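# Pull out the right-side yellow rod and turn it a quarter

## Task

Take the yellow rod closest to the right arm, draw it outward until it stops, rotate it 90 degrees so its figures end up lying flat, and finish with the robot no longer in contact with that rod.

## Robot and tools

Robot: two six-joint arms, left_arm and right_arm, each with a two-finger gripper and a wrist camera (cam_left_wrist, cam_right_wrist, both 672x504 fisheye). The left arm sits on the +y side of the table and the right arm on the -y side; these names do not match the sides of the images. Calibrated bases in the scene frame: left_arm at (-0.028, +0.289, +0.027) m, right_arm at (-0.040, -0.349, +0.007) m, both nearly unrotated with +z up.

Frames: the scene frame has its origin at table height midway between the nominal bases, +x out over the table, +z up. Each arm's reported end_effector_position (m) and end_effector_quat_wxyz are in that arm's own base frame. end_effector_position is the pinch point between the pads, about 1 cm short of the fingertips. Fingers point along the gripper's +z and close along its y. Reported positions can be off by a few cm.

Row layout (shared by execute_actions and move): one flat list of 14 numbers for both arms together, left_arm first, then right_arm. Each arm's 7 numbers run: wrist pitch, shoulder, wrist yaw, wrist roll, elbow, waist, gripper opening. Result lists by joint follow the same order. The six joint numbers are scaled offsets in [-1, 1], measured from the Joint targets shown in the latest result (not from the previous row). 1.0 equals 2.073 rad for wrist pitch, 1.258 shoulder, 2.022 wrist yaw, 2.022 wrist roll, 1.3 elbow, 1.202 waist. The opening number is absolute, not an offset: +1 fully open, -1 shut. Sending 0 for a joint keeps its target; sending 0 for the opening actually commands half-closed, so resend the current opening to leave a gripper alone.

Joint ranges (rad): waist -2.618..3.054, shoulder 0..3.142, elbow 0..3.142, wrist pitch -1.571..1.571, wrist yaw -1.571..1.571, wrist roll -2.094..2.094. Asking for more than 0.059 rad beyond a limit rejects the action for both arms (and the whole call if the first action fails). Real limits may differ by up to 0.059 rad; "joint sent to its limit" reports clipping.

execute_actions(actions, cameras): actions is a list of actions; each action is up to 15 rows, one row per 1/30 s step, the last row held to fill 15 steps (0.5 s). Offsets in every row of one action count from the targets at that action's start, so repeating an offset in a new action moves further. An empty list just reports state. cameras picks images: omitted or ["all"] gives all, [] none.

move(target, speed, blend, opening_speed, blocking, cameras): target is one 14-number row or a list of up to 15 rows; all offsets count from the same starting Joint targets. The joints travel together in joint space, so grippers follow curves. speed is rad/s of the joint with the longest way, 0.01 to 2 (default 0.5), one value or one per target. blend (rad) rounds corners between listed targets. opening_speed (0.2 or more, per second on the -1..+1 scale) ramps fingers gradually. Paths last at least 0.5 s and are cut off after 10 s. A later target's new opening is applied only after everything comes to rest there. No collision avoidance. The result adds a move: line such as done, off_target, moving, held or fault, plus limits=held and each arm's worst joint error above 0.035 rad. done does not mean nothing is touched. blocking=false returns after about 0.5 s while the move continues.

wait(seconds 0..10): lets time pass holding commands. stop(): brakes a running move. zoom_image(camera, region [x0,y0,x1,y1] pixels, max 504x504): closer view of a wrist image from the latest set. read_manual: licence texts only. finished_scene(scene): ends the scene permanently; call it only when the rod is out, turned and released.

Results: Joint positions (rad, then pad gap in m, 0.094 open), Joint velocities ("within noise" when still), Joint targets (the base for next offsets), Tool commands, grip_measured (same scale as commanded opening), joint torques (include arm weight; numbers 2, 5, 6 wrap at ±28 N m), step readings, and camera images. "joint command not followed" means the clearance check altered targets.

Motion notes: per-step target lead is capped (0.202 rad waist, 0.258 shoulder, 0.3 elbow, 0.573 wrist pitch, 0.522 wrist yaw/roll), and targets putting the gripper over 200 mm from where it is are scaled back, so big moves need several actions. Tiny joint changes may not start. To end a press, command targets back past the measured positions.

Gripping: closing on a rod, grip_measured keeps tracking the command until force limit; firm squeeze begins about 0.05 below first-touch reading (0.11 for round parts). Release by commanding well above grip_measured.

Avoid: dropping or releasing moving parts, fast impacts, hard shoves against the rod's end stop, arms hitting each other, and long stretched or straining poses that heat motors (MOTOR HOT at 75 °C, fold-away fault at 90 °C). Any arm stop costs. Pull and twist slowly, then open and back off so nothing touches the rod.

Each tool is called after "Request:" as name(argument=value, ...) on one line, values as JSON.

## Session

Request:
execute_actions(actions=[])

Scene clock: 0.00 s.
left_arm: end_effector_position=(+0.4007, +0.0076, +0.1253) grip_measured=+1.000 end_effector_quat_wxyz=(+0.625, -0.028, +0.778, +0.057) | right_arm: end_effector_position=(+0.3999, -0.0295, +0.1148) grip_measured=+1.000 end_effector_quat_wxyz=(+0.608, +0.063, +0.791, -0.024)
Joint names: [wrist pitch, shoulder, wrist yaw, wrist roll, elbow, waist]
Joint positions: left_arm=[0.966 1.539 -0.191 0.014 0.356 -0.068 0.094] | right_arm=[0.914 1.54 0.071 0.059 0.363 -0.045 0.094]
Joint velocities: within noise
Joint torques (N m): no reading
Heat: left arm: 47 °C; right arm: 43 °C.
Joint targets: left_arm=[0.960 1.536 -0.192 0.015 0.359 -0.068] | right_arm=[0.904 1.538 0.071 0.060 0.365 -0.045]
Tool commands: left_gripper/opening=+1.0 right_gripper/opening=+1.0

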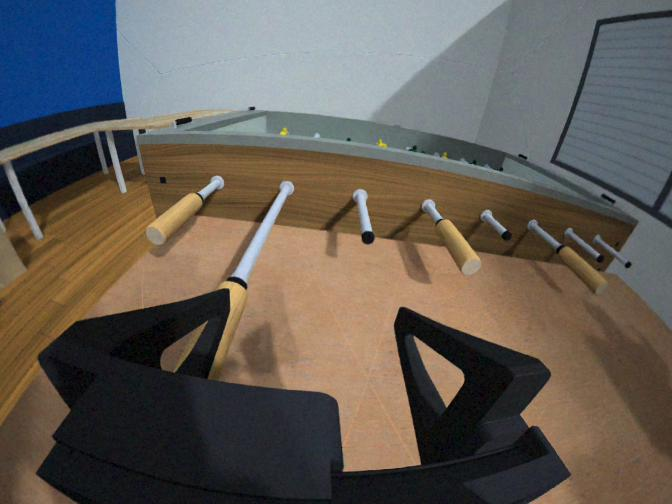

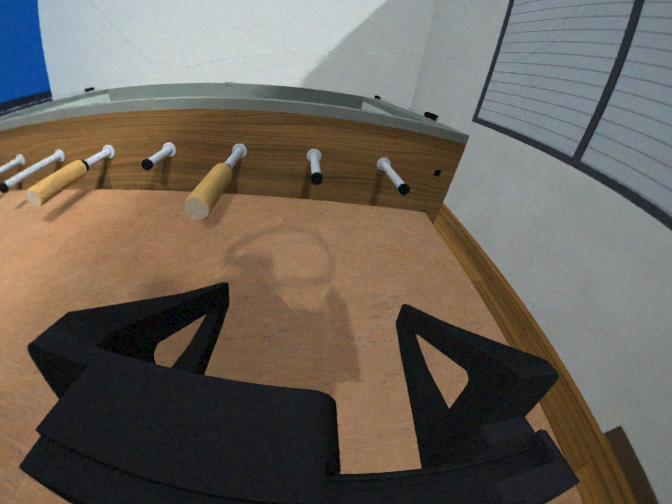

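Request:
zoom_image(camera="cam_left_wrist", region=[140, 90, 400, 280])

Request:
zoom_image(camera="cam_left_wrist", region=[380, 110, 640, 300])

Request:
zoom_image(camera="cam_right_wrist", region=[20, 70, 480, 240])

Scaled by 1.938 from the camera's 672x504 image, which has a finer 960x720 frame.

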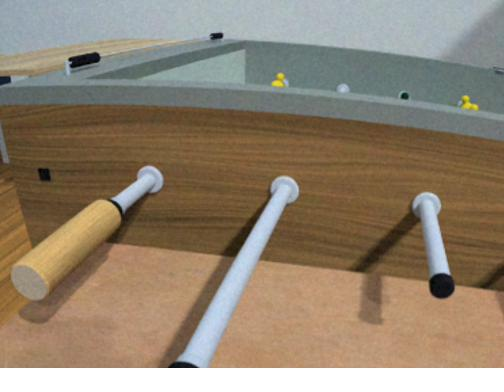

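Scaled by 1.938 from the camera's 672x504 image, which has a finer 960x720 frame.

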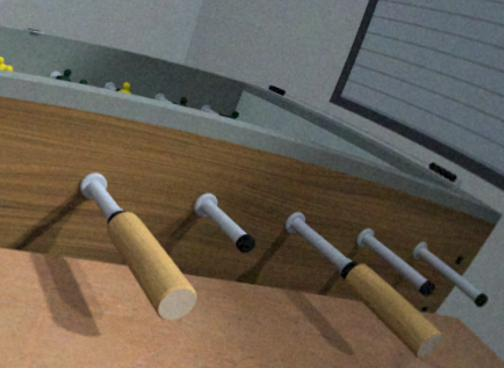

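Scaled by 1.096 from the camera's 672x504 image, which has a finer 960x720 frame.

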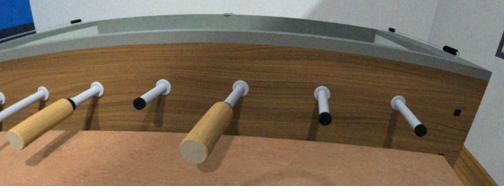

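Request:
move(target=[-0.56, 0, 0, 0, 0.878, 0, 1, -0.533, 0, 0, 0, 0.873, 0, 1], speed=0.7)

Scene clock: 39.37 s.
left_arm: end_effector_position=(+0.4993, +0.0009, +0.3685) grip_measured=+1.000 end_effector_quat_wxyz=(+0.615, -0.027, +0.786, +0.058) | right_arm: end_effector_position=(+0.5000, -0.0340, +0.3688) grip_measured=+1.000 end_effector_quat_wxyz=(+0.617, +0.063, +0.784, -0.023)
Joint names: [wrist pitch, shoulder, wrist yaw, wrist roll, elbow, waist]
Joint positions: left_arm=[-0.182 1.539 -0.191 0.014 1.478 -0.068 0.094] | right_arm=[-0.181 1.54 0.071 0.059 1.481 -0.045 0.094]
Joint velocities: within noise
Joint torques (N m): left_arm=[1.74 -9.03 -0.05 0.01 9.09 -0.01] | right_arm=[1.6 -6.54 0.05 0.01 9.01 0.05]
Heat: left arm: 46 °C; right arm: 43 °C.
Joint targets: left_arm=[-0.201 1.536 -0.192 0.015 1.501 -0.068] | right_arm=[-0.200 1.538 0.071 0.060 1.500 -0.045]
move: done
camera_calibration:
cam_left_wrist: T_world_to_cam=[[0.0836505, -0.989648, 0.116616, -0.0944423], [-0.569849, -0.14351, -0.809121, 0.618291], [0.817481, 0.0012301, -0.575955, -0.0747866], [0, 0, 0, 1]] pos_world=[0.421369, -0.00464167, 0.468213]
cam_right_wrist: T_world_to_cam=[[-0.131321, -0.980765, 0.144412, -0.0302443], [-0.611849, -0.0344319, -0.790225, 0.628837], [0.779997, -0.192131, -0.595559, -0.0590385], [0, 0, 0, 1]] pos_world=[0.426831, -0.0193536, 0.466129]

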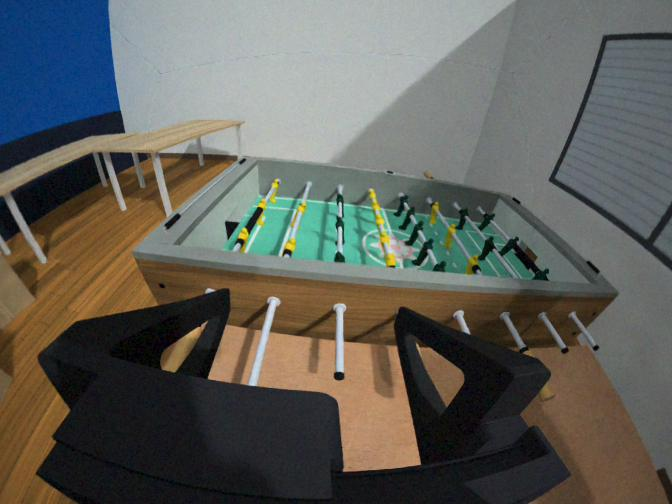

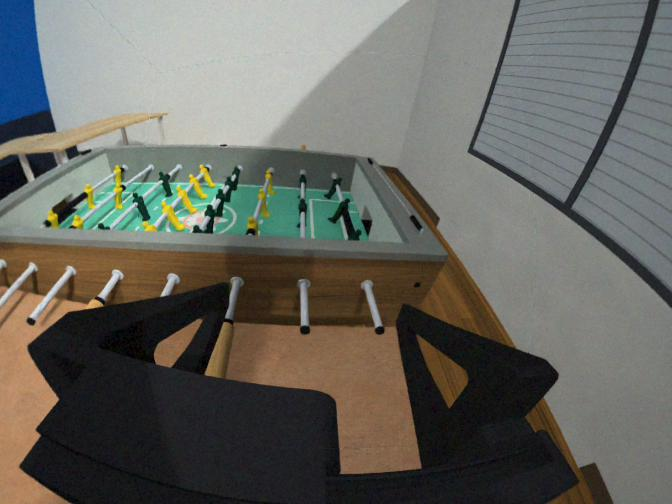

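Request:
zoom_image(camera="cam_right_wrist", region=[30, 140, 420, 420])

Request:
zoom_image(camera="cam_right_wrist", region=[190, 150, 310, 250])

Scaled by 1.292 from the camera's 672x504 image, which has a finer 960x720 frame.

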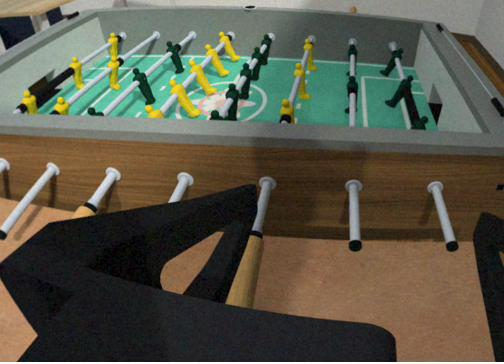

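Scaled by 4.200 from the camera's 672x504 image, which has a finer 960x720 frame.

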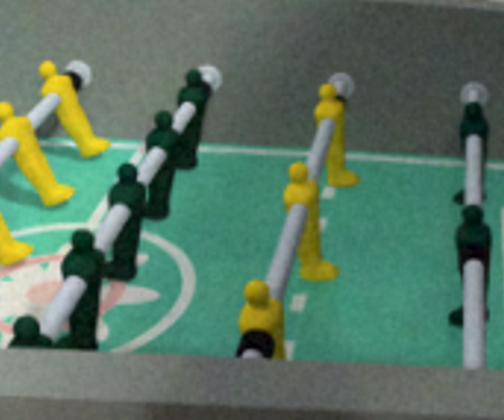

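Request:
move(target=[0,0,0,0,0,0,1,0.563,0.298,0.108,-0.0297,-0.426,0.2787,1], speed=0.8)

Request:
zoom_image(camera="cam_left_wrist", region=[350, 170, 600, 350])

Scene clock: 148.23 s.
left_arm: end_effector_position=(+0.4992, +0.0009, +0.3683) grip_measured=+1.000 end_effector_quat_wxyz=(+0.615, -0.027, +0.786, +0.058) | right_arm: end_effector_position=(+0.5317, +0.1067, +0.2135) grip_measured=+1.000 end_effector_quat_wxyz=(+0.717, +0.004, +0.697, +0.008)
Joint names: [wrist pitch, shoulder, wrist yaw, wrist roll, elbow, waist]
Joint positions: left_arm=[-0.182 1.539 -0.191 0.014 1.478 -0.068 0.094] | right_arm=[0.967 1.9 0.281 0.008 0.962 0.288 0.094]
Joint velocities: within noise
Joint torques (N m): left_arm=[1.73 -9.01 -0.06 0.02 9.1 -0.12] | right_arm=[1.76 -7.35 0.16 -0.09 5.11 0.27]
Heat: left arm: 46 °C; right arm: 44 °C.
Joint targets: left_arm=[-0.201 1.536 -0.192 0.015 1.501 -0.068] | right_arm=[0.967 1.913 0.289 0.000 0.947 0.290]
move: done
camera_calibration:
cam_left_wrist: T_world_to_cam=[[0.0837392, -0.989654, 0.116501, -0.0944162], [-0.570465, -0.143468, -0.808695, 0.61827], [0.817042, 0.00125999, -0.576577, -0.0744064], [0, 0, 0, 1]] pos_world=[0.4214, -0.00464377, 0.46809]
cam_right_wrist: T_world_to_cam=[[-0.0477674, -0.985883, 0.160476, 0.0870215], [-0.372143, -0.131527, -0.918809, 0.44075], [0.926946, -0.103609, -0.360607, -0.287042], [0, 0, 0, 1]] pos_world=[0.434251, 0.114024, 0.287491]

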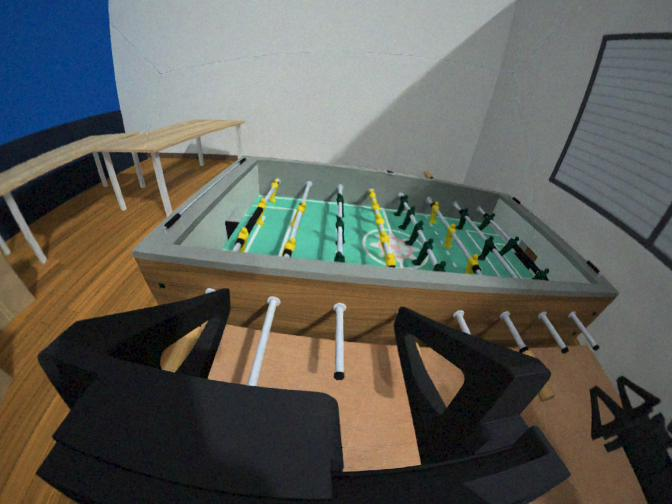

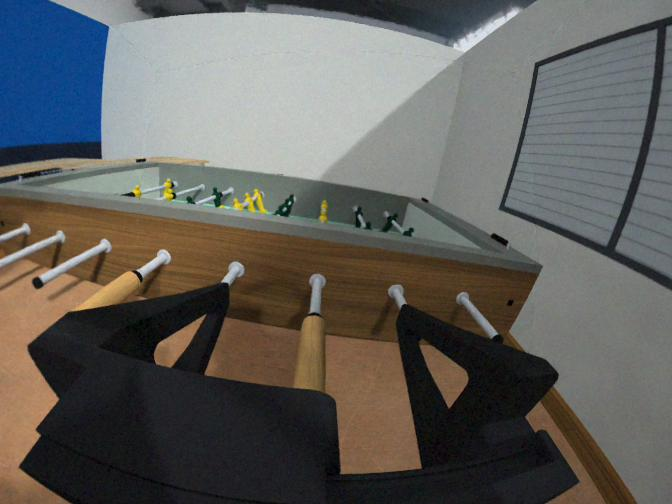

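Scaled by 2.016 from the camera's 672x504 image, which has a finer 960x720 frame.

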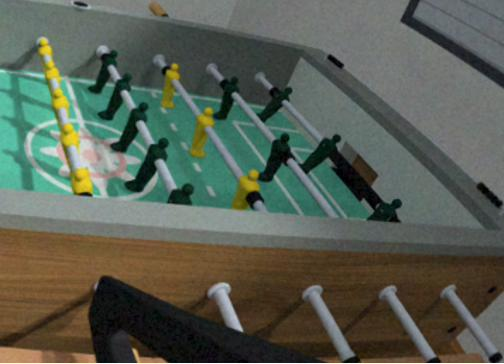

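Request:
move(target=[0,0,0,0,0,0,1,0.2373,0.3665,0.0089,0,-0.0246,0.0017,1], speed=0.6, cameras=["cam_right_wrist"])

Scene clock: 177.13 s.
left_arm: end_effector_position=(+0.4992, +0.0009, +0.3682) grip_measured=+1.000 end_effector_quat_wxyz=(+0.615, -0.027, +0.786, +0.058) | right_arm: end_effector_position=(+0.5330, +0.1039, +0.0763) grip_measured=+1.000 end_effector_quat_wxyz=(+0.715, +0.009, +0.699, +0.001)
Joint names: [wrist pitch, shoulder, wrist yaw, wrist roll, elbow, waist]
Joint positions: left_arm=[-0.183 1.539 -0.191 0.014 1.478 -0.068 0.094] | right_arm=[1.459 2.359 0.299 0.008 0.924 0.288 0.094]
Joint velocities: within noise
Joint torques (N m): left_arm=[1.73 -9.05 -0.04 0.01 9.09 -0.06] | right_arm=[1.75 -8.39 0.12 -0.08 3.18 0.44]
Heat: left arm: 46 °C; right arm: 46 °C.
Joint targets: left_arm=[-0.201 1.536 -0.192 0.015 1.501 -0.068] | right_arm=[1.458 2.374 0.307 0.000 0.914 0.292]
move: done
camera_calibration:
cam_right_wrist: T_world_to_cam=[[-0.0647147, -0.984617, 0.162301, 0.115076], [-0.378614, -0.126254, -0.916903, 0.317532], [0.92329, -0.120786, -0.364619, -0.333927], [0, 0, 0, 1]] pos_world=[0.43598, 0.113062, 0.150713]
Images, in order (width x height): cam_right_wrist 672x504.

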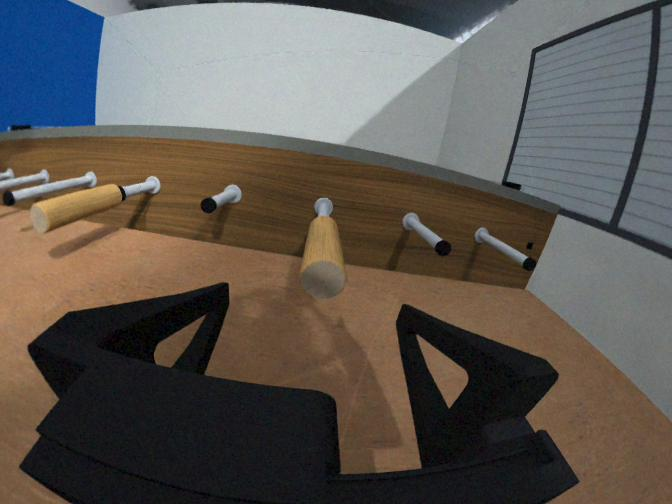

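Request:
move(target=[0,0,0,0,0,0,1,-0.1626,0.1638,-0.0391,-0.0025,0.4162,-0.0631,1], speed=0.5, cameras=["cam_right_wrist"])

Scene clock: 200.13 s.
left_arm: end_effector_position=(+0.4992, +0.0009, +0.3682) grip_measured=+1.000 end_effector_quat_wxyz=(+0.615, -0.027, +0.786, +0.058) | right_arm: end_effector_position=(+0.6372, +0.1028, +0.0784) grip_measured=+1.000 end_effector_quat_wxyz=(+0.716, +0.008, +0.698, -0.002)
Joint names: [wrist pitch, shoulder, wrist yaw, wrist roll, elbow, waist]
Joint positions: left_arm=[-0.183 1.539 -0.191 0.014 1.478 -0.068 0.094] | right_arm=[1.141 2.549 0.236 0.003 1.433 0.223 0.094]
Joint velocities: within noise
Joint torques (N m): left_arm=[1.73 -9.02 -0.05 0 9.1 -0.05] | right_arm=[1.58 -9.73 -0.07 -0.09 7.21 -0.55]
Heat: left arm: 46 °C; right arm: 46 °C.
Joint targets: left_arm=[-0.201 1.536 -0.192 0.015 1.501 -0.068] | right_arm=[1.121 2.580 0.228 -0.005 1.456 0.216]
move: done
camera_calibration:
cam_right_wrist: T_world_to_cam=[[-0.0664621, -0.983516, 0.168166, 0.120945], [-0.378176, -0.131134, -0.916399, 0.358977], [0.923345, -0.124502, -0.363226, -0.429268], [0, 0, 0, 1]] pos_world=[0.540157, 0.112581, 0.152706]
Images, in order (width x height): cam_right_wrist 672x504.

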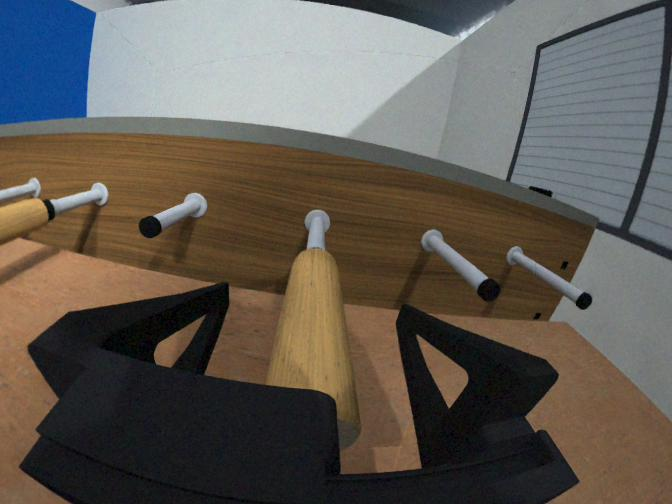

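Request:
move(target=[0,0,0,0,0,0,1,0.0,0.0143,0,0,0,0,1], speed=0.3, cameras=["cam_right_wrist"])

Request:
zoom_image(camera="cam_right_wrist", region=[200, 180, 440, 460])

Scene clock: 232.10 s.
left_arm: end_effector_position=(+0.4992, +0.0009, +0.3682) grip_measured=+1.000 end_effector_quat_wxyz=(+0.615, -0.027, +0.786, +0.058) | right_arm: end_effector_position=(+0.6362, +0.1026, +0.0640) grip_measured=+1.000 end_effector_quat_wxyz=(+0.707, +0.006, +0.707, -0.004)
Joint names: [wrist pitch, shoulder, wrist yaw, wrist roll, elbow, waist]
Joint positions: left_arm=[-0.183 1.539 -0.191 0.014 1.478 -0.068 0.094] | right_arm=[1.138 2.571 0.236 0.003 1.433 0.223 0.094]
Joint velocities: within noise
Joint torques (N m): left_arm=[1.74 -9.01 -0.04 0 9.1 -0.05] | right_arm=[1.58 -10.04 -0.05 -0.09 7.15 -0.53]
Heat: left arm: 46 °C; right arm: 45 °C.
Joint targets: left_arm=[-0.201 1.536 -0.192 0.015 1.501 -0.068] | right_arm=[1.121 2.598 0.228 -0.005 1.456 0.216]
move: done
camera_calibration:
cam_right_wrist: T_world_to_cam=[[-0.0618713, -0.982583, 0.175222, 0.119676], [-0.400499, -0.136363, -0.906093, 0.359464], [0.914206, -0.126237, -0.385087, -0.426203], [0, 0, 0, 1]] pos_world=[0.541007, 0.112806, 0.140613]
Images, in order (width x height): cam_right_wrist 672x504.

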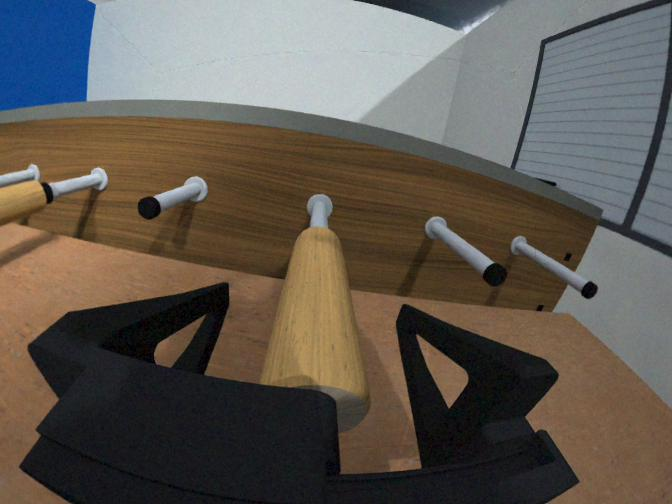

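Scaled by 1.800 from the camera's 672x504 image, which has a finer 960x720 frame.

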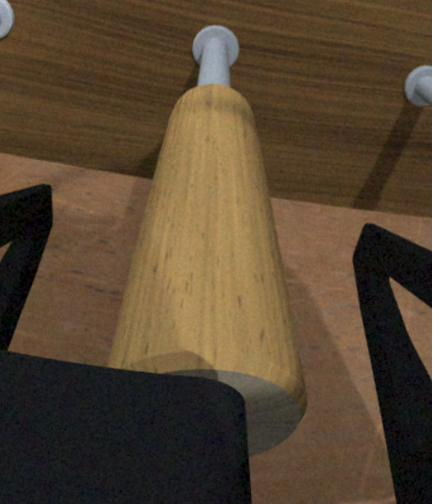

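Request:
move(target=[0,0,0,0,0,0,1,0,0,0,0,0,0,-0.45], opening_speed=0.8, cameras=["cam_right_wrist"])

Scene clock: 263.80 s.
left_arm: end_effector_position=(+0.4992, +0.0009, +0.3682) grip_measured=+1.000 end_effector_quat_wxyz=(+0.615, -0.027, +0.786, +0.058) | right_arm: end_effector_position=(+0.6362, +0.1029, +0.0640) grip_measured=-0.315 end_effector_quat_wxyz=(+0.707, +0.005, +0.707, -0.003)
Joint names: [wrist pitch, shoulder, wrist yaw, wrist roll, elbow, waist]
Joint positions: left_arm=[-0.183 1.539 -0.191 0.014 1.478 -0.068 0.094] | right_arm=[1.138 2.571 0.234 0.003 1.433 0.223 0.032]
Joint velocities: within noise
Joint torques (N m): left_arm=[1.73 -9.05 -0.05 0.01 9.1 -0.08] | right_arm=[1.58 -9.98 -0.03 -0.08 7.13 -0.54]
Heat: left arm: 45 °C; right arm: 45 °C.
Joint targets: left_arm=[-0.201 1.536 -0.192 0.015 1.501 -0.068] | right_arm=[1.121 2.598 0.228 -0.005 1.456 0.216]
move: done
camera_calibration:
cam_right_wrist: T_world_to_cam=[[-0.0603712, -0.982609, 0.175597, 0.118968], [-0.400295, -0.13732, -0.906039, 0.359467], [0.914396, -0.124989, -0.385043, -0.426424], [0, 0, 0, 1]] pos_world=[0.540995, 0.112962, 0.140609]
Images, in order (width x height): cam_right_wrist 672x504.

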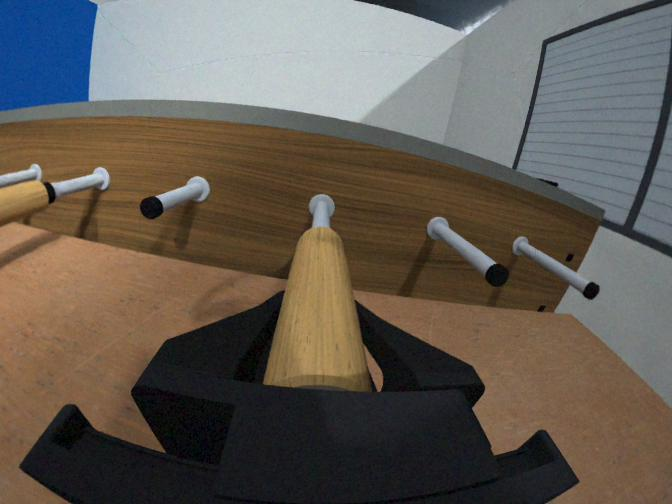

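Request:
move(target=[0,0,0,0,0,0,1,0.1317,-0.159,0.0302,0,-0.3477,0.0507,-0.45], speed=0.4)

Request:
zoom_image(camera="cam_left_wrist", region=[350, 170, 600, 350])

Scene clock: 273.73 s.
left_arm: end_effector_position=(+0.4992, +0.0009, +0.3682) grip_measured=+1.000 end_effector_quat_wxyz=(+0.615, -0.027, +0.786, +0.058) | right_arm: end_effector_position=(+0.5534, +0.1024, +0.0604) grip_measured=-0.315 end_effector_quat_wxyz=(+0.705, +0.004, +0.709, -0.005)
Joint names: [wrist pitch, shoulder, wrist yaw, wrist roll, elbow, waist]
Joint positions: left_arm=[-0.183 1.539 -0.191 0.014 1.478 -0.068 0.094] | right_arm=[1.393 2.42 0.283 0.001 1.021 0.27 0.032]
Joint velocities: within noise
Joint torques (N m): left_arm=[1.73 -9.02 -0.06 0.01 9.06 -0.02] | right_arm=[1.73 -11.88 0.11 -0.07 2.89 0.73]
Heat: left arm: 45 °C; right arm: 45 °C.
Joint targets: left_arm=[-0.201 1.536 -0.192 0.015 1.501 -0.068] | right_arm=[1.394 2.398 0.289 -0.005 1.004 0.277]
move: done
camera_calibration:
cam_left_wrist: T_world_to_cam=[[0.0837836, -0.989657, 0.116443, -0.0944032], [-0.570772, -0.143447, -0.808481, 0.618258], [0.816823, 0.00127494, -0.576887, -0.0742163], [0, 0, 0, 1]] pos_world=[0.421416, -0.00464482, 0.468028]
cam_right_wrist: T_world_to_cam=[[-0.0608194, -0.981958, 0.17905, 0.114101], [-0.405844, -0.139557, -0.903224, 0.326072], [0.911916, -0.1276, -0.390034, -0.35019], [0, 0, 0, 1]] pos_world=[0.458618, 0.112864, 0.137501]

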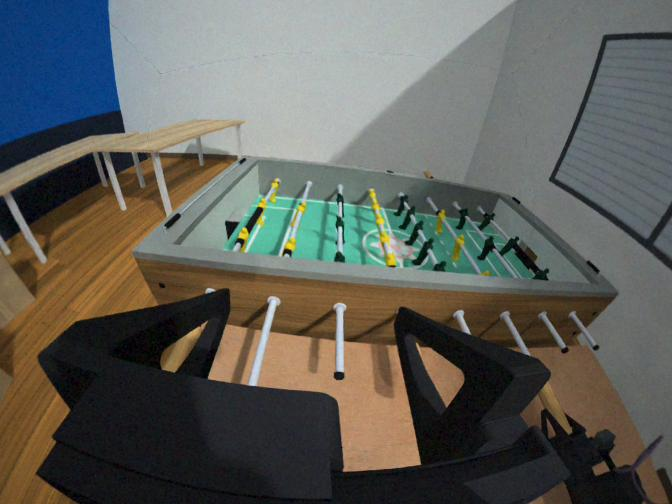

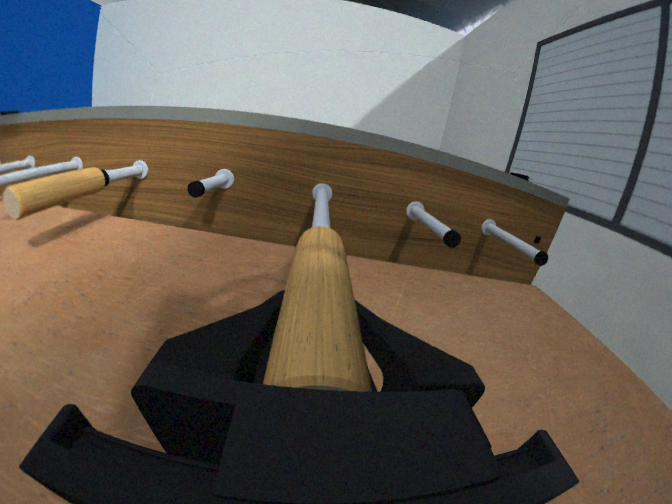

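Scaled by 2.016 from the camera's 672x504 image, which has a finer 960x720 frame.

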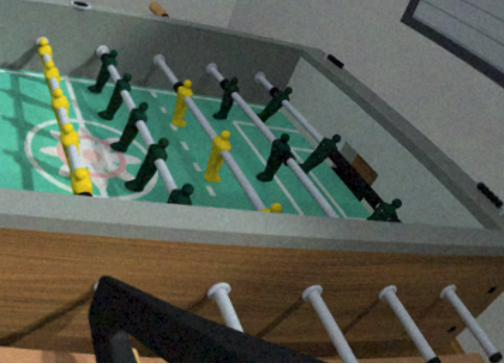

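Request:
move(target=[0,0,0,0,0,0,1,0.0569,-0.054,0.0163,0,-0.1385,0.03,-0.45], speed=0.3)

Request:
zoom_image(camera="cam_left_wrist", region=[350, 170, 600, 350])

Scene clock: 289.83 s.
left_arm: end_effector_position=(+0.4992, +0.0009, +0.3682) grip_measured=+1.000 end_effector_quat_wxyz=(+0.615, -0.027, +0.786, +0.058) | right_arm: end_effector_position=(+0.5115, +0.1040, +0.0594) grip_measured=-0.315 end_effector_quat_wxyz=(+0.701, +0.002, +0.714, -0.005)
Joint names: [wrist pitch, shoulder, wrist yaw, wrist roll, elbow, waist]
Joint positions: left_arm=[-0.183 1.539 -0.191 0.014 1.478 -0.068 0.094] | right_arm=[1.498 2.355 0.315 0.001 0.837 0.305 0.032]
Joint velocities: within noise
Joint torques (N m): left_arm=[1.74 -9.03 -0.05 0.01 9.09 -0.03] | right_arm=[1.84 -11.23 0.11 -0.06 2.47 0.81]
Heat: left arm: 45 °C; right arm: 46 °C.
Joint targets: left_arm=[-0.201 1.536 -0.192 0.015 1.501 -0.068] | right_arm=[1.512 2.330 0.322 -0.005 0.824 0.313]
move: done
camera_calibration:
cam_left_wrist: T_world_to_cam=[[0.0837836, -0.989657, 0.116443, -0.0944032], [-0.570772, -0.143447, -0.808481, 0.618258], [0.816823, 0.00127494, -0.576887, -0.0742163], [0, 0, 0, 1]] pos_world=[0.421416, -0.00464482, 0.468028]
cam_right_wrist: T_world_to_cam=[[-0.0562685, -0.981334, 0.183895, 0.110612], [-0.41694, -0.144262, -0.897412, 0.314238], [0.90719, -0.127169, -0.40104, -0.309225], [0, 0, 0, 1]] pos_world=[0.417769, 0.114556, 0.137649]

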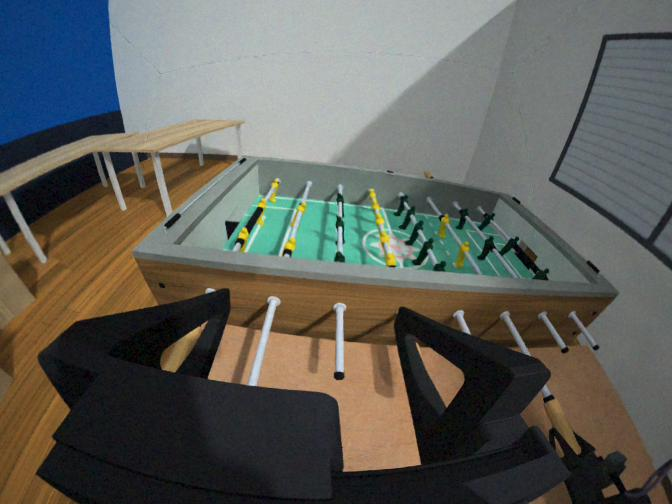

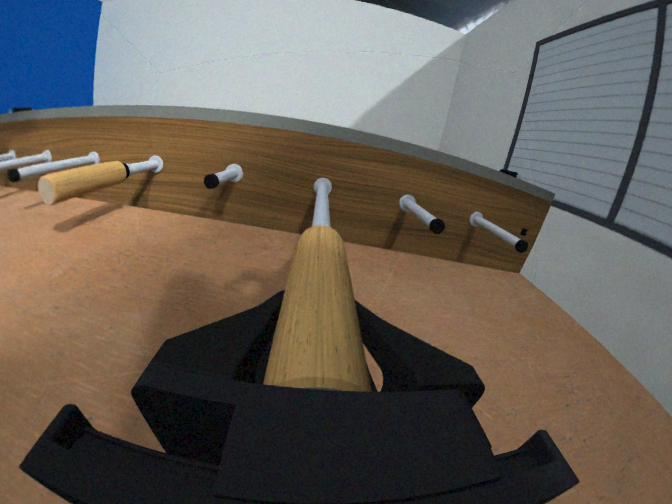

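Scaled by 2.016 from the camera's 672x504 image, which has a finer 960x720 frame.

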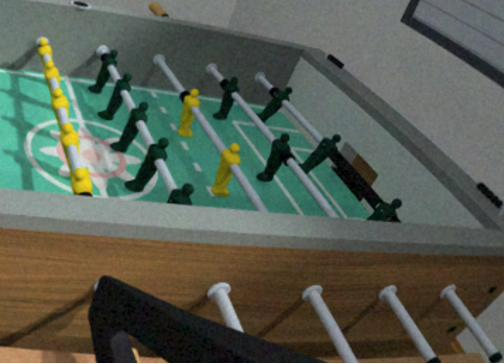

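Request:
move(target=[0,0,0,0,0,0,1,-0.0227,-0.132,0.0247,0,-0.1708,0.0433,-0.45], speed=0.2)

Request:
zoom_image(camera="cam_left_wrist", region=[350, 170, 600, 350])

Scene clock: 307.33 s.
left_arm: end_effector_position=(+0.4992, +0.0009, +0.3682) grip_measured=+1.000 end_effector_quat_wxyz=(+0.615, -0.027, +0.786, +0.058) | right_arm: end_effector_position=(+0.5003, +0.1025, +0.0615) grip_measured=-0.315 end_effector_quat_wxyz=(+0.664, -0.010, +0.748, -0.017)
Joint names: [wrist pitch, shoulder, wrist yaw, wrist roll, elbow, waist]
Joint positions: left_arm=[-0.183 1.539 -0.191 0.014 1.478 -0.068 0.094] | right_arm=[1.327 2.229 0.32 0.001 0.777 0.31 0.032]
Joint velocities: within noise
Joint torques (N m): left_arm=[1.73 -9.02 -0.05 0.01 9.11 -0.03] | right_arm=[3.01 -14.11 0.64 -0.06 -9.48 5.01]
Heat: left arm: 45 °C; right arm: 46 °C.
Joint targets: left_arm=[-0.201 1.536 -0.192 0.015 1.501 -0.068] | right_arm=[1.465 2.164 0.372 -0.005 0.602 0.366]
move: off_target (right_arm); right_arm: the elbow is farthest, 0.175 rad from its target
camera_calibration:
cam_left_wrist: T_world_to_cam=[[0.0837836, -0.989657, 0.116443, -0.0944032], [-0.570772, -0.143447, -0.808481, 0.618258], [0.816823, 0.00127494, -0.576887, -0.0742163], [0, 0, 0, 1]] pos_world=[0.421416, -0.00464482, 0.468028]
cam_right_wrist: T_world_to_cam=[[-0.0352533, -0.974867, 0.219981, 0.0947195], [-0.504295, -0.172685, -0.846089, 0.354742], [0.862812, -0.140763, -0.485533, -0.269583], [0, 0, 0, 1]] pos_world=[0.414833, 0.115651, 0.148416]

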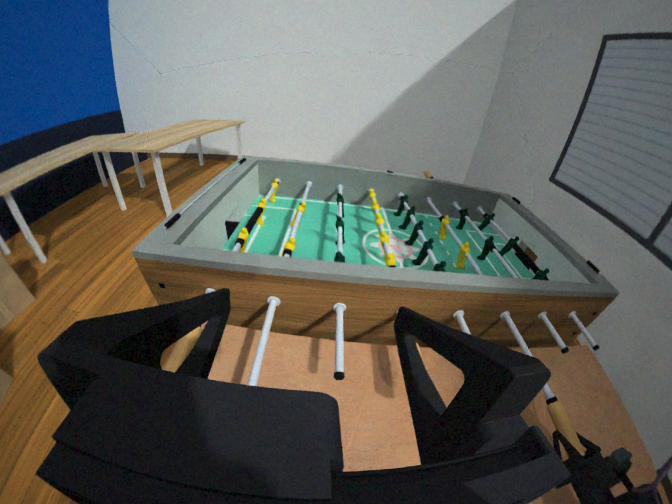

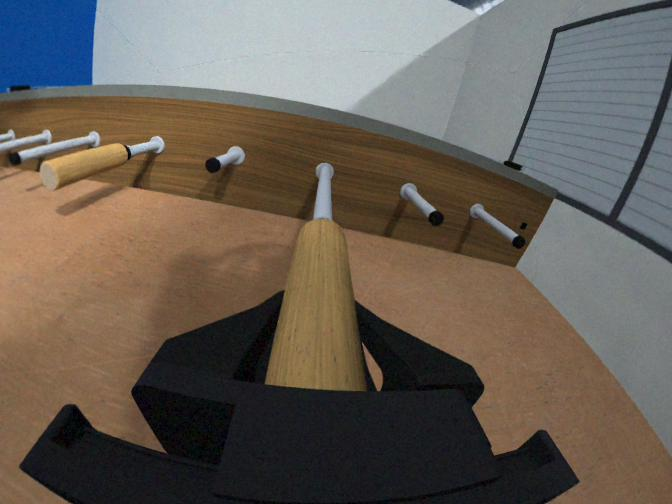

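Scaled by 2.016 from the camera's 672x504 image, which has a finer 960x720 frame.

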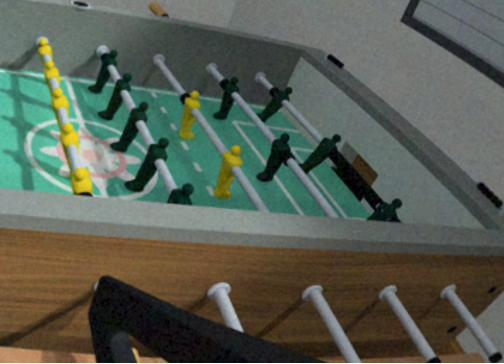

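Request:
move(target=[0,0,0,0,0,0,1,0.0154,0.1161,-0.0203,0,0.1431,-0.0391,-0.45], speed=0.3, cameras=["cam_right_wrist"])

Scene clock: 341.00 s.
left_arm: end_effector_position=(+0.4992, +0.0009, +0.3682) grip_measured=+1.000 end_effector_quat_wxyz=(+0.615, -0.027, +0.786, +0.058) | right_arm: end_effector_position=(+0.5044, +0.1032, +0.0600) grip_measured=-0.315 end_effector_quat_wxyz=(+0.684, -0.004, +0.729, -0.011)
Joint names: [wrist pitch, shoulder, wrist yaw, wrist roll, elbow, waist]
Joint positions: left_arm=[-0.183 1.539 -0.191 0.014 1.478 -0.068 0.094] | right_arm=[1.431 2.296 0.319 0 0.798 0.309 0.032]
Joint velocities: within noise
Joint torques (N m): left_arm=[1.74 -8.96 -0.04 0.01 9.11 -0.06] | right_arm=[2.36 -7.87 0.19 -0.04 2.81 0.92]
Heat: left arm: 45 °C; right arm: 60 °C.
Joint targets: left_arm=[-0.201 1.536 -0.192 0.015 1.501 -0.068] | right_arm=[1.497 2.310 0.331 -0.005 0.787 0.318]
move: off_target (right_arm); right_arm: the wrist pitch is farthest, 0.066 rad from its target
camera_calibration:
cam_right_wrist: T_world_to_cam=[[-0.0469906, -0.978235, 0.202111, 0.103201], [-0.457464, -0.158793, -0.874935, 0.332239], [0.887986, -0.133572, -0.440045, -0.289888], [0, 0, 0, 1]] pos_world=[0.414253, 0.114991, 0.142266]
Images, in order (width x height): cam_right_wrist 672x504.

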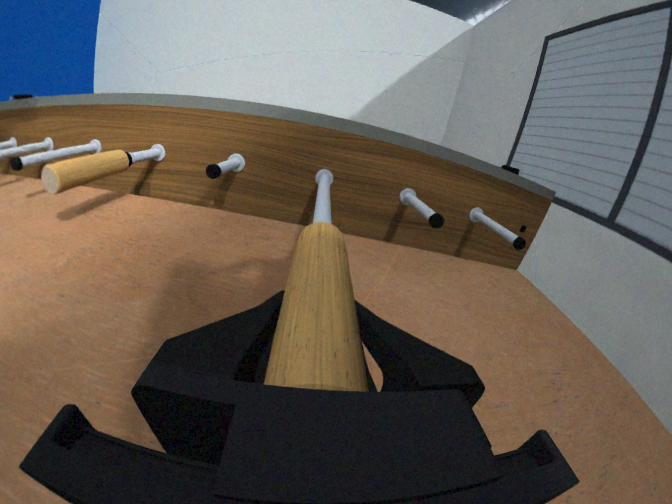

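Request:
move(target=[[0,0,0,0,0,0,1,0,0,0,0,0,0,-0.1],[0,0,0,0,0,0,1,0.0072,0.035,-0.0045,0,0.0423,-0.0067,-0.1]], speed=0.3)

Request:
zoom_image(camera="cam_left_wrist", region=[350, 170, 600, 350])

Scene clock: 355.20 s.
left_arm: end_effector_position=(+0.4992, +0.0009, +0.3682) grip_measured=+1.000 end_effector_quat_wxyz=(+0.615, -0.027, +0.786, +0.058) | right_arm: end_effector_position=(+0.5096, +0.1040, +0.0712) grip_measured=-0.102 end_effector_quat_wxyz=(+0.710, +0.006, +0.704, -0.005)
Joint names: [wrist pitch, shoulder, wrist yaw, wrist roll, elbow, waist]
Joint positions: left_arm=[-0.183 1.539 -0.191 0.014 1.478 -0.068 0.094] | right_arm=[1.513 2.331 0.323 0 0.826 0.309 0.042]
Joint velocities: within noise
Joint torques (N m): left_arm=[1.73 -8.99 -0.05 0.02 9.13 -0.03] | right_arm=[1.71 -7.28 0.03 -0.05 4.85 0.2]
Heat: left arm: 45 °C; right arm: 55 °C.
Joint targets: left_arm=[-0.201 1.536 -0.192 0.015 1.501 -0.068] | right_arm=[1.512 2.354 0.322 -0.005 0.843 0.310]
move: done
camera_calibration:
cam_left_wrist: T_world_to_cam=[[0.0837836, -0.989657, 0.116443, -0.0944032], [-0.570772, -0.143447, -0.808481, 0.618258], [0.816823, 0.00127494, -0.576887, -0.0742163], [0, 0, 0, 1]] pos_world=[0.421416, -0.00464482, 0.468028]
cam_right_wrist: T_world_to_cam=[[-0.0650245, -0.982268, 0.175845, 0.113511], [-0.394212, -0.136598, -0.908811, 0.312498], [0.916716, -0.128415, -0.37834, -0.309092], [0, 0, 0, 1]] pos_world=[0.413921, 0.114493, 0.147099]

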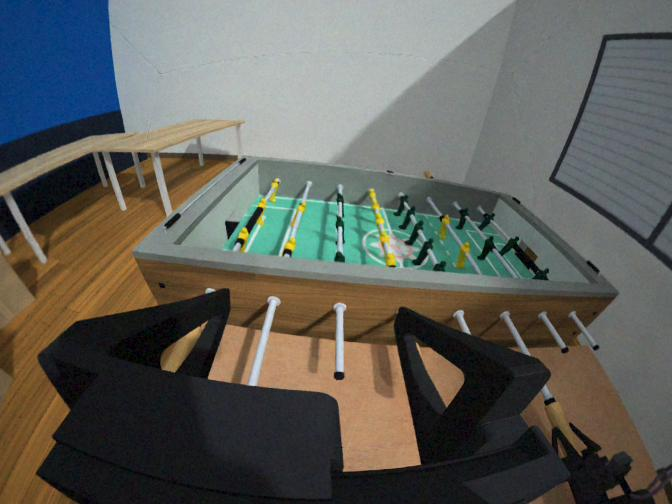

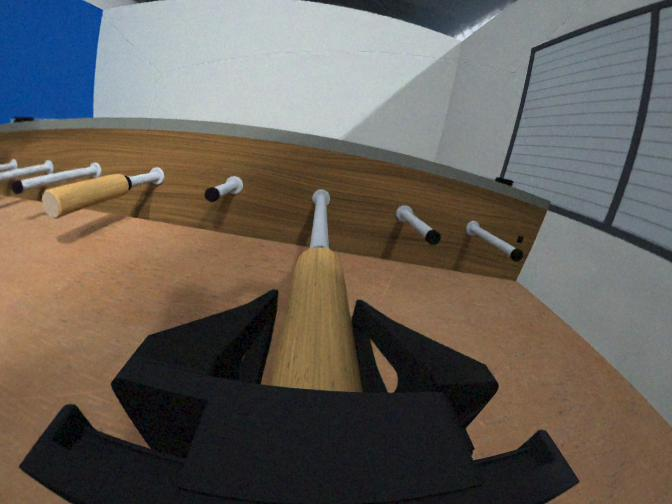

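Scaled by 2.016 from the camera's 672x504 image, which has a finer 960x720 frame.

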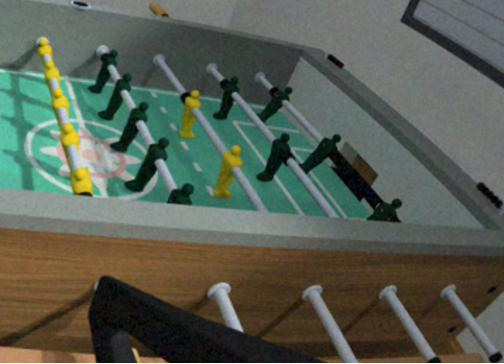

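Request:
move(target=[[0,0,0,0,0,0,1,0,0,0,0,0,0,-0.45],[0,0,0,0,0,0,1,0,-0.0318,0,0,-0.0538,0.003,-0.45],[0,0,0,0,0,0,1,0,-0.0318,0,-0.7047,-0.0538,0.003,-0.45]], speed=[0.3,0.2,0.8], opening_speed=0.8)

Request:
zoom_image(camera="cam_left_wrist", region=[350, 170, 600, 350])

Scene clock: 370.20 s.
left_arm: end_effector_position=(+0.4992, +0.0009, +0.3682) grip_measured=+1.000 end_effector_quat_wxyz=(+0.615, -0.027, +0.786, +0.058) | right_arm: end_effector_position=(+0.5088, +0.1051, +0.0711) grip_measured=-0.310 end_effector_quat_wxyz=(+0.538, -0.455, +0.538, -0.463)
Joint names: [wrist pitch, shoulder, wrist yaw, wrist roll, elbow, waist]
Joint positions: left_arm=[-0.183 1.539 -0.191 0.014 1.478 -0.068 0.094] | right_arm=[1.516 2.33 0.316 -1.415 0.822 0.309 0.032]
Joint velocities: within noise
Joint torques (N m): left_arm=[1.74 -9.05 -0.05 0.01 9.13 -0.05] | right_arm=[1.68 -10.33 0.11 -0.16 0.01 0.53]
Heat: left arm: 45 °C; right arm: 52 °C.
Joint targets: left_arm=[-0.201 1.536 -0.192 0.015 1.501 -0.068] | right_arm=[1.512 2.314 0.322 -1.430 0.772 0.314]
move: off_target (right_arm); right_arm: the elbow is farthest, 0.049 rad from its target
camera_calibration:
cam_left_wrist: T_world_to_cam=[[0.0837836, -0.989657, 0.116443, -0.0944032], [-0.570772, -0.143447, -0.808481, 0.618258], [0.816823, 0.00127494, -0.576887, -0.0742163], [0, 0, 0, 1]] pos_world=[0.421416, -0.00464482, 0.468028]
cam_right_wrist: T_world_to_cam=[[-0.0559818, 0.0212554, 0.998206, -0.0540298], [-0.405729, -0.913987, -0.00329223, 0.335383], [0.912277, -0.405185, 0.0597906, -0.308073], [0, 0, 0, 1]] pos_world=[0.414098, 0.182858, 0.0734569]

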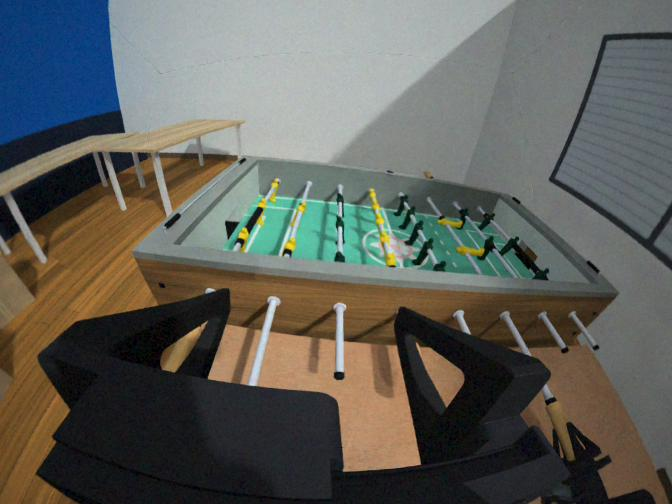

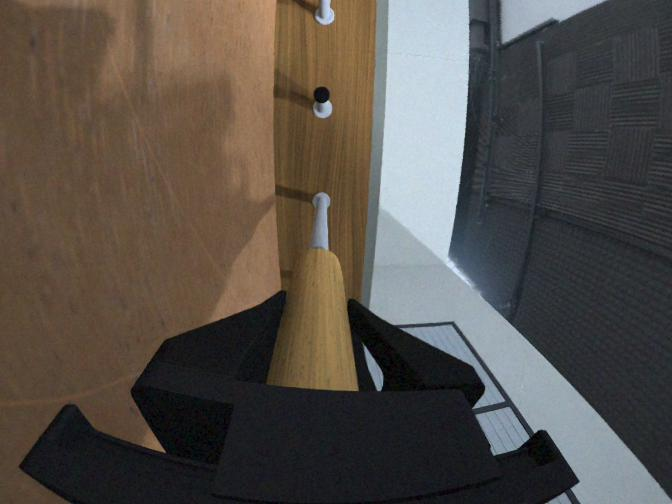

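Scaled by 2.016 from the camera's 672x504 image, which has a finer 960x720 frame.

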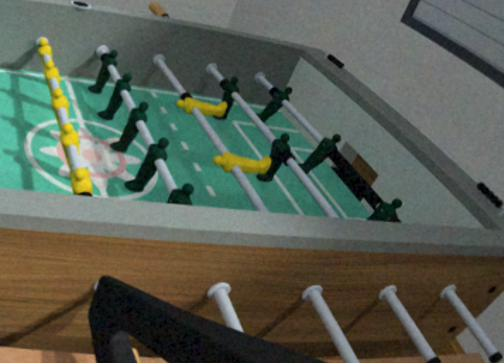

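Request:
move(target=[[0,0,0,0,0,0,1,0,0.0207,0,0,0.0485,0,-0.15],[0,0,0,0,0,0,1,0,0.0207,0,0.7072,0.0485,0,-0.15]], speed=[0.3,0.8], opening_speed=0.8)

Request:
zoom_image(camera="cam_left_wrist", region=[350, 170, 600, 350])

Scene clock: 384.80 s.
left_arm: end_effector_position=(+0.4992, +0.0009, +0.3682) grip_measured=+1.000 end_effector_quat_wxyz=(+0.615, -0.027, +0.786, +0.058) | right_arm: end_effector_position=(+0.5087, +0.1052, +0.0704) grip_measured=-0.152 end_effector_quat_wxyz=(+0.709, -0.001, +0.706, -0.006)
Joint names: [wrist pitch, shoulder, wrist yaw, wrist roll, elbow, waist]
Joint positions: left_arm=[-0.183 1.539 -0.191 0.014 1.478 -0.068 0.094] | right_arm=[1.514 2.33 0.315 -0.011 0.821 0.309 0.04]
Joint velocities: within noise
Joint torques (N m): left_arm=[1.73 -9.01 -0.05 0.01 9.07 -0.08] | right_arm=[1.7 -8.24 0.11 0.14 4.64 0.53]
Heat: left arm: 45 °C; right arm: 50 °C.
Joint targets: left_arm=[-0.201 1.536 -0.192 0.015 1.501 -0.068] | right_arm=[1.512 2.340 0.322 0.000 0.836 0.314]
move: done
camera_calibration:
cam_left_wrist: T_world_to_cam=[[0.0837836, -0.989657, 0.116443, -0.0944032], [-0.570772, -0.143447, -0.808481, 0.618258], [0.816823, 0.00127494, -0.576887, -0.0742163], [0, 0, 0, 1]] pos_world=[0.421416, -0.00464482, 0.468028]
cam_right_wrist: T_world_to_cam=[[-0.0563024, -0.980727, 0.187094, 0.109352], [-0.395742, -0.150121, -0.906009, 0.313569], [0.916634, -0.125051, -0.379662, -0.30856], [0, 0, 0, 1]] pos_world=[0.413085, 0.115732, 0.146489]

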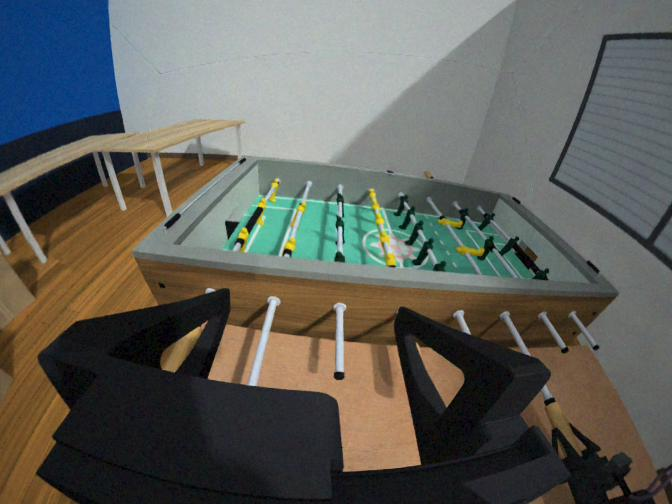

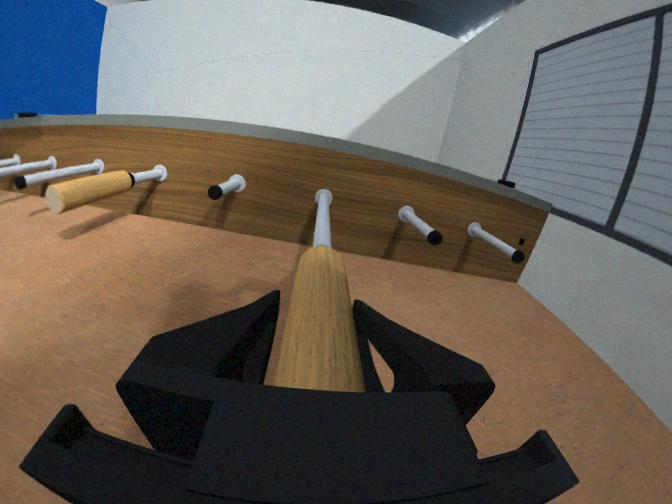

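Scaled by 2.016 from the camera's 672x504 image, which has a finer 960x720 frame.

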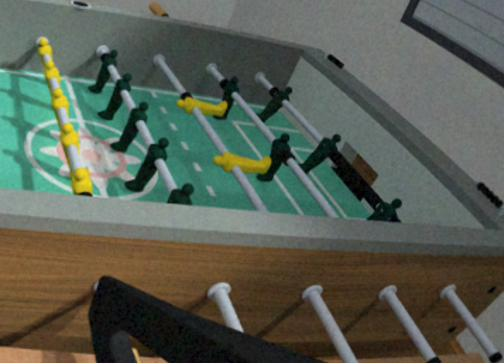

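Request:
move(target=[0,0,0,0,0,0,1,0,0,0,0,0,0,0.7], cameras=["cam_right_wrist"])

Request:
finished_scene(scene=1)

Scene clock: 390.00 s.
left_arm: end_effector_position=(+0.4992, +0.0009, +0.3681) grip_measured=+1.000 end_effector_quat_wxyz=(+0.615, -0.027, +0.786, +0.058) | right_arm: end_effector_position=(+0.5087, +0.1052, +0.0705) grip_measured=+0.698 end_effector_quat_wxyz=(+0.709, -0.001, +0.705, -0.005)
Joint names: [wrist pitch, shoulder, wrist yaw, wrist roll, elbow, waist]
Joint positions: left_arm=[-0.183 1.539 -0.191 0.014 1.478 -0.068 0.094] | right_arm=[1.514 2.33 0.315 -0.01 0.821 0.309 0.08]
Joint velocities: within noise
Joint torques (N m): left_arm=[1.73 -9.03 -0.04 0.02 9.11 0.01] | right_arm=[1.7 -8.23 0.11 0.11 4.64 0.53]
Heat: left arm: 45 °C; right arm: 50 °C.
Joint targets: left_arm=[-0.201 1.536 -0.192 0.015 1.501 -0.068] | right_arm=[1.512 2.340 0.322 0.000 0.836 0.314]
move: done
camera_calibration:
cam_right_wrist: T_world_to_cam=[[-0.0563677, -0.980891, 0.186211, 0.109448], [-0.395407, -0.149326, -0.906286, 0.313418], [0.916775, -0.124714, -0.379434, -0.308647], [0, 0, 0, 1]] pos_world=[0.413057, 0.115665, 0.146554]
Images, in order (width x height): cam_right_wrist 672x504.

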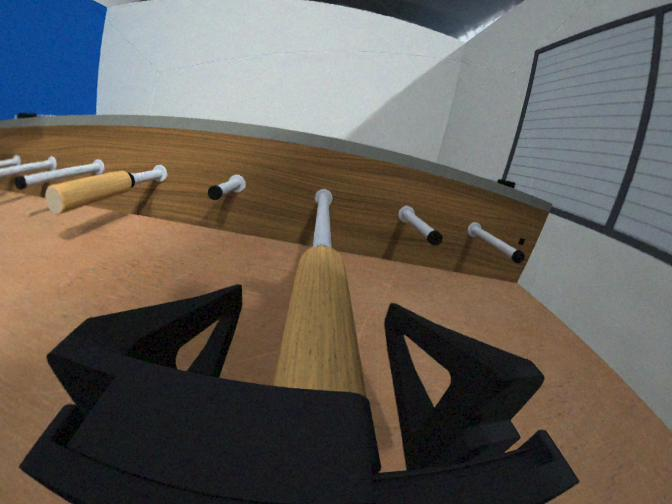

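The scene is finished: the task was done.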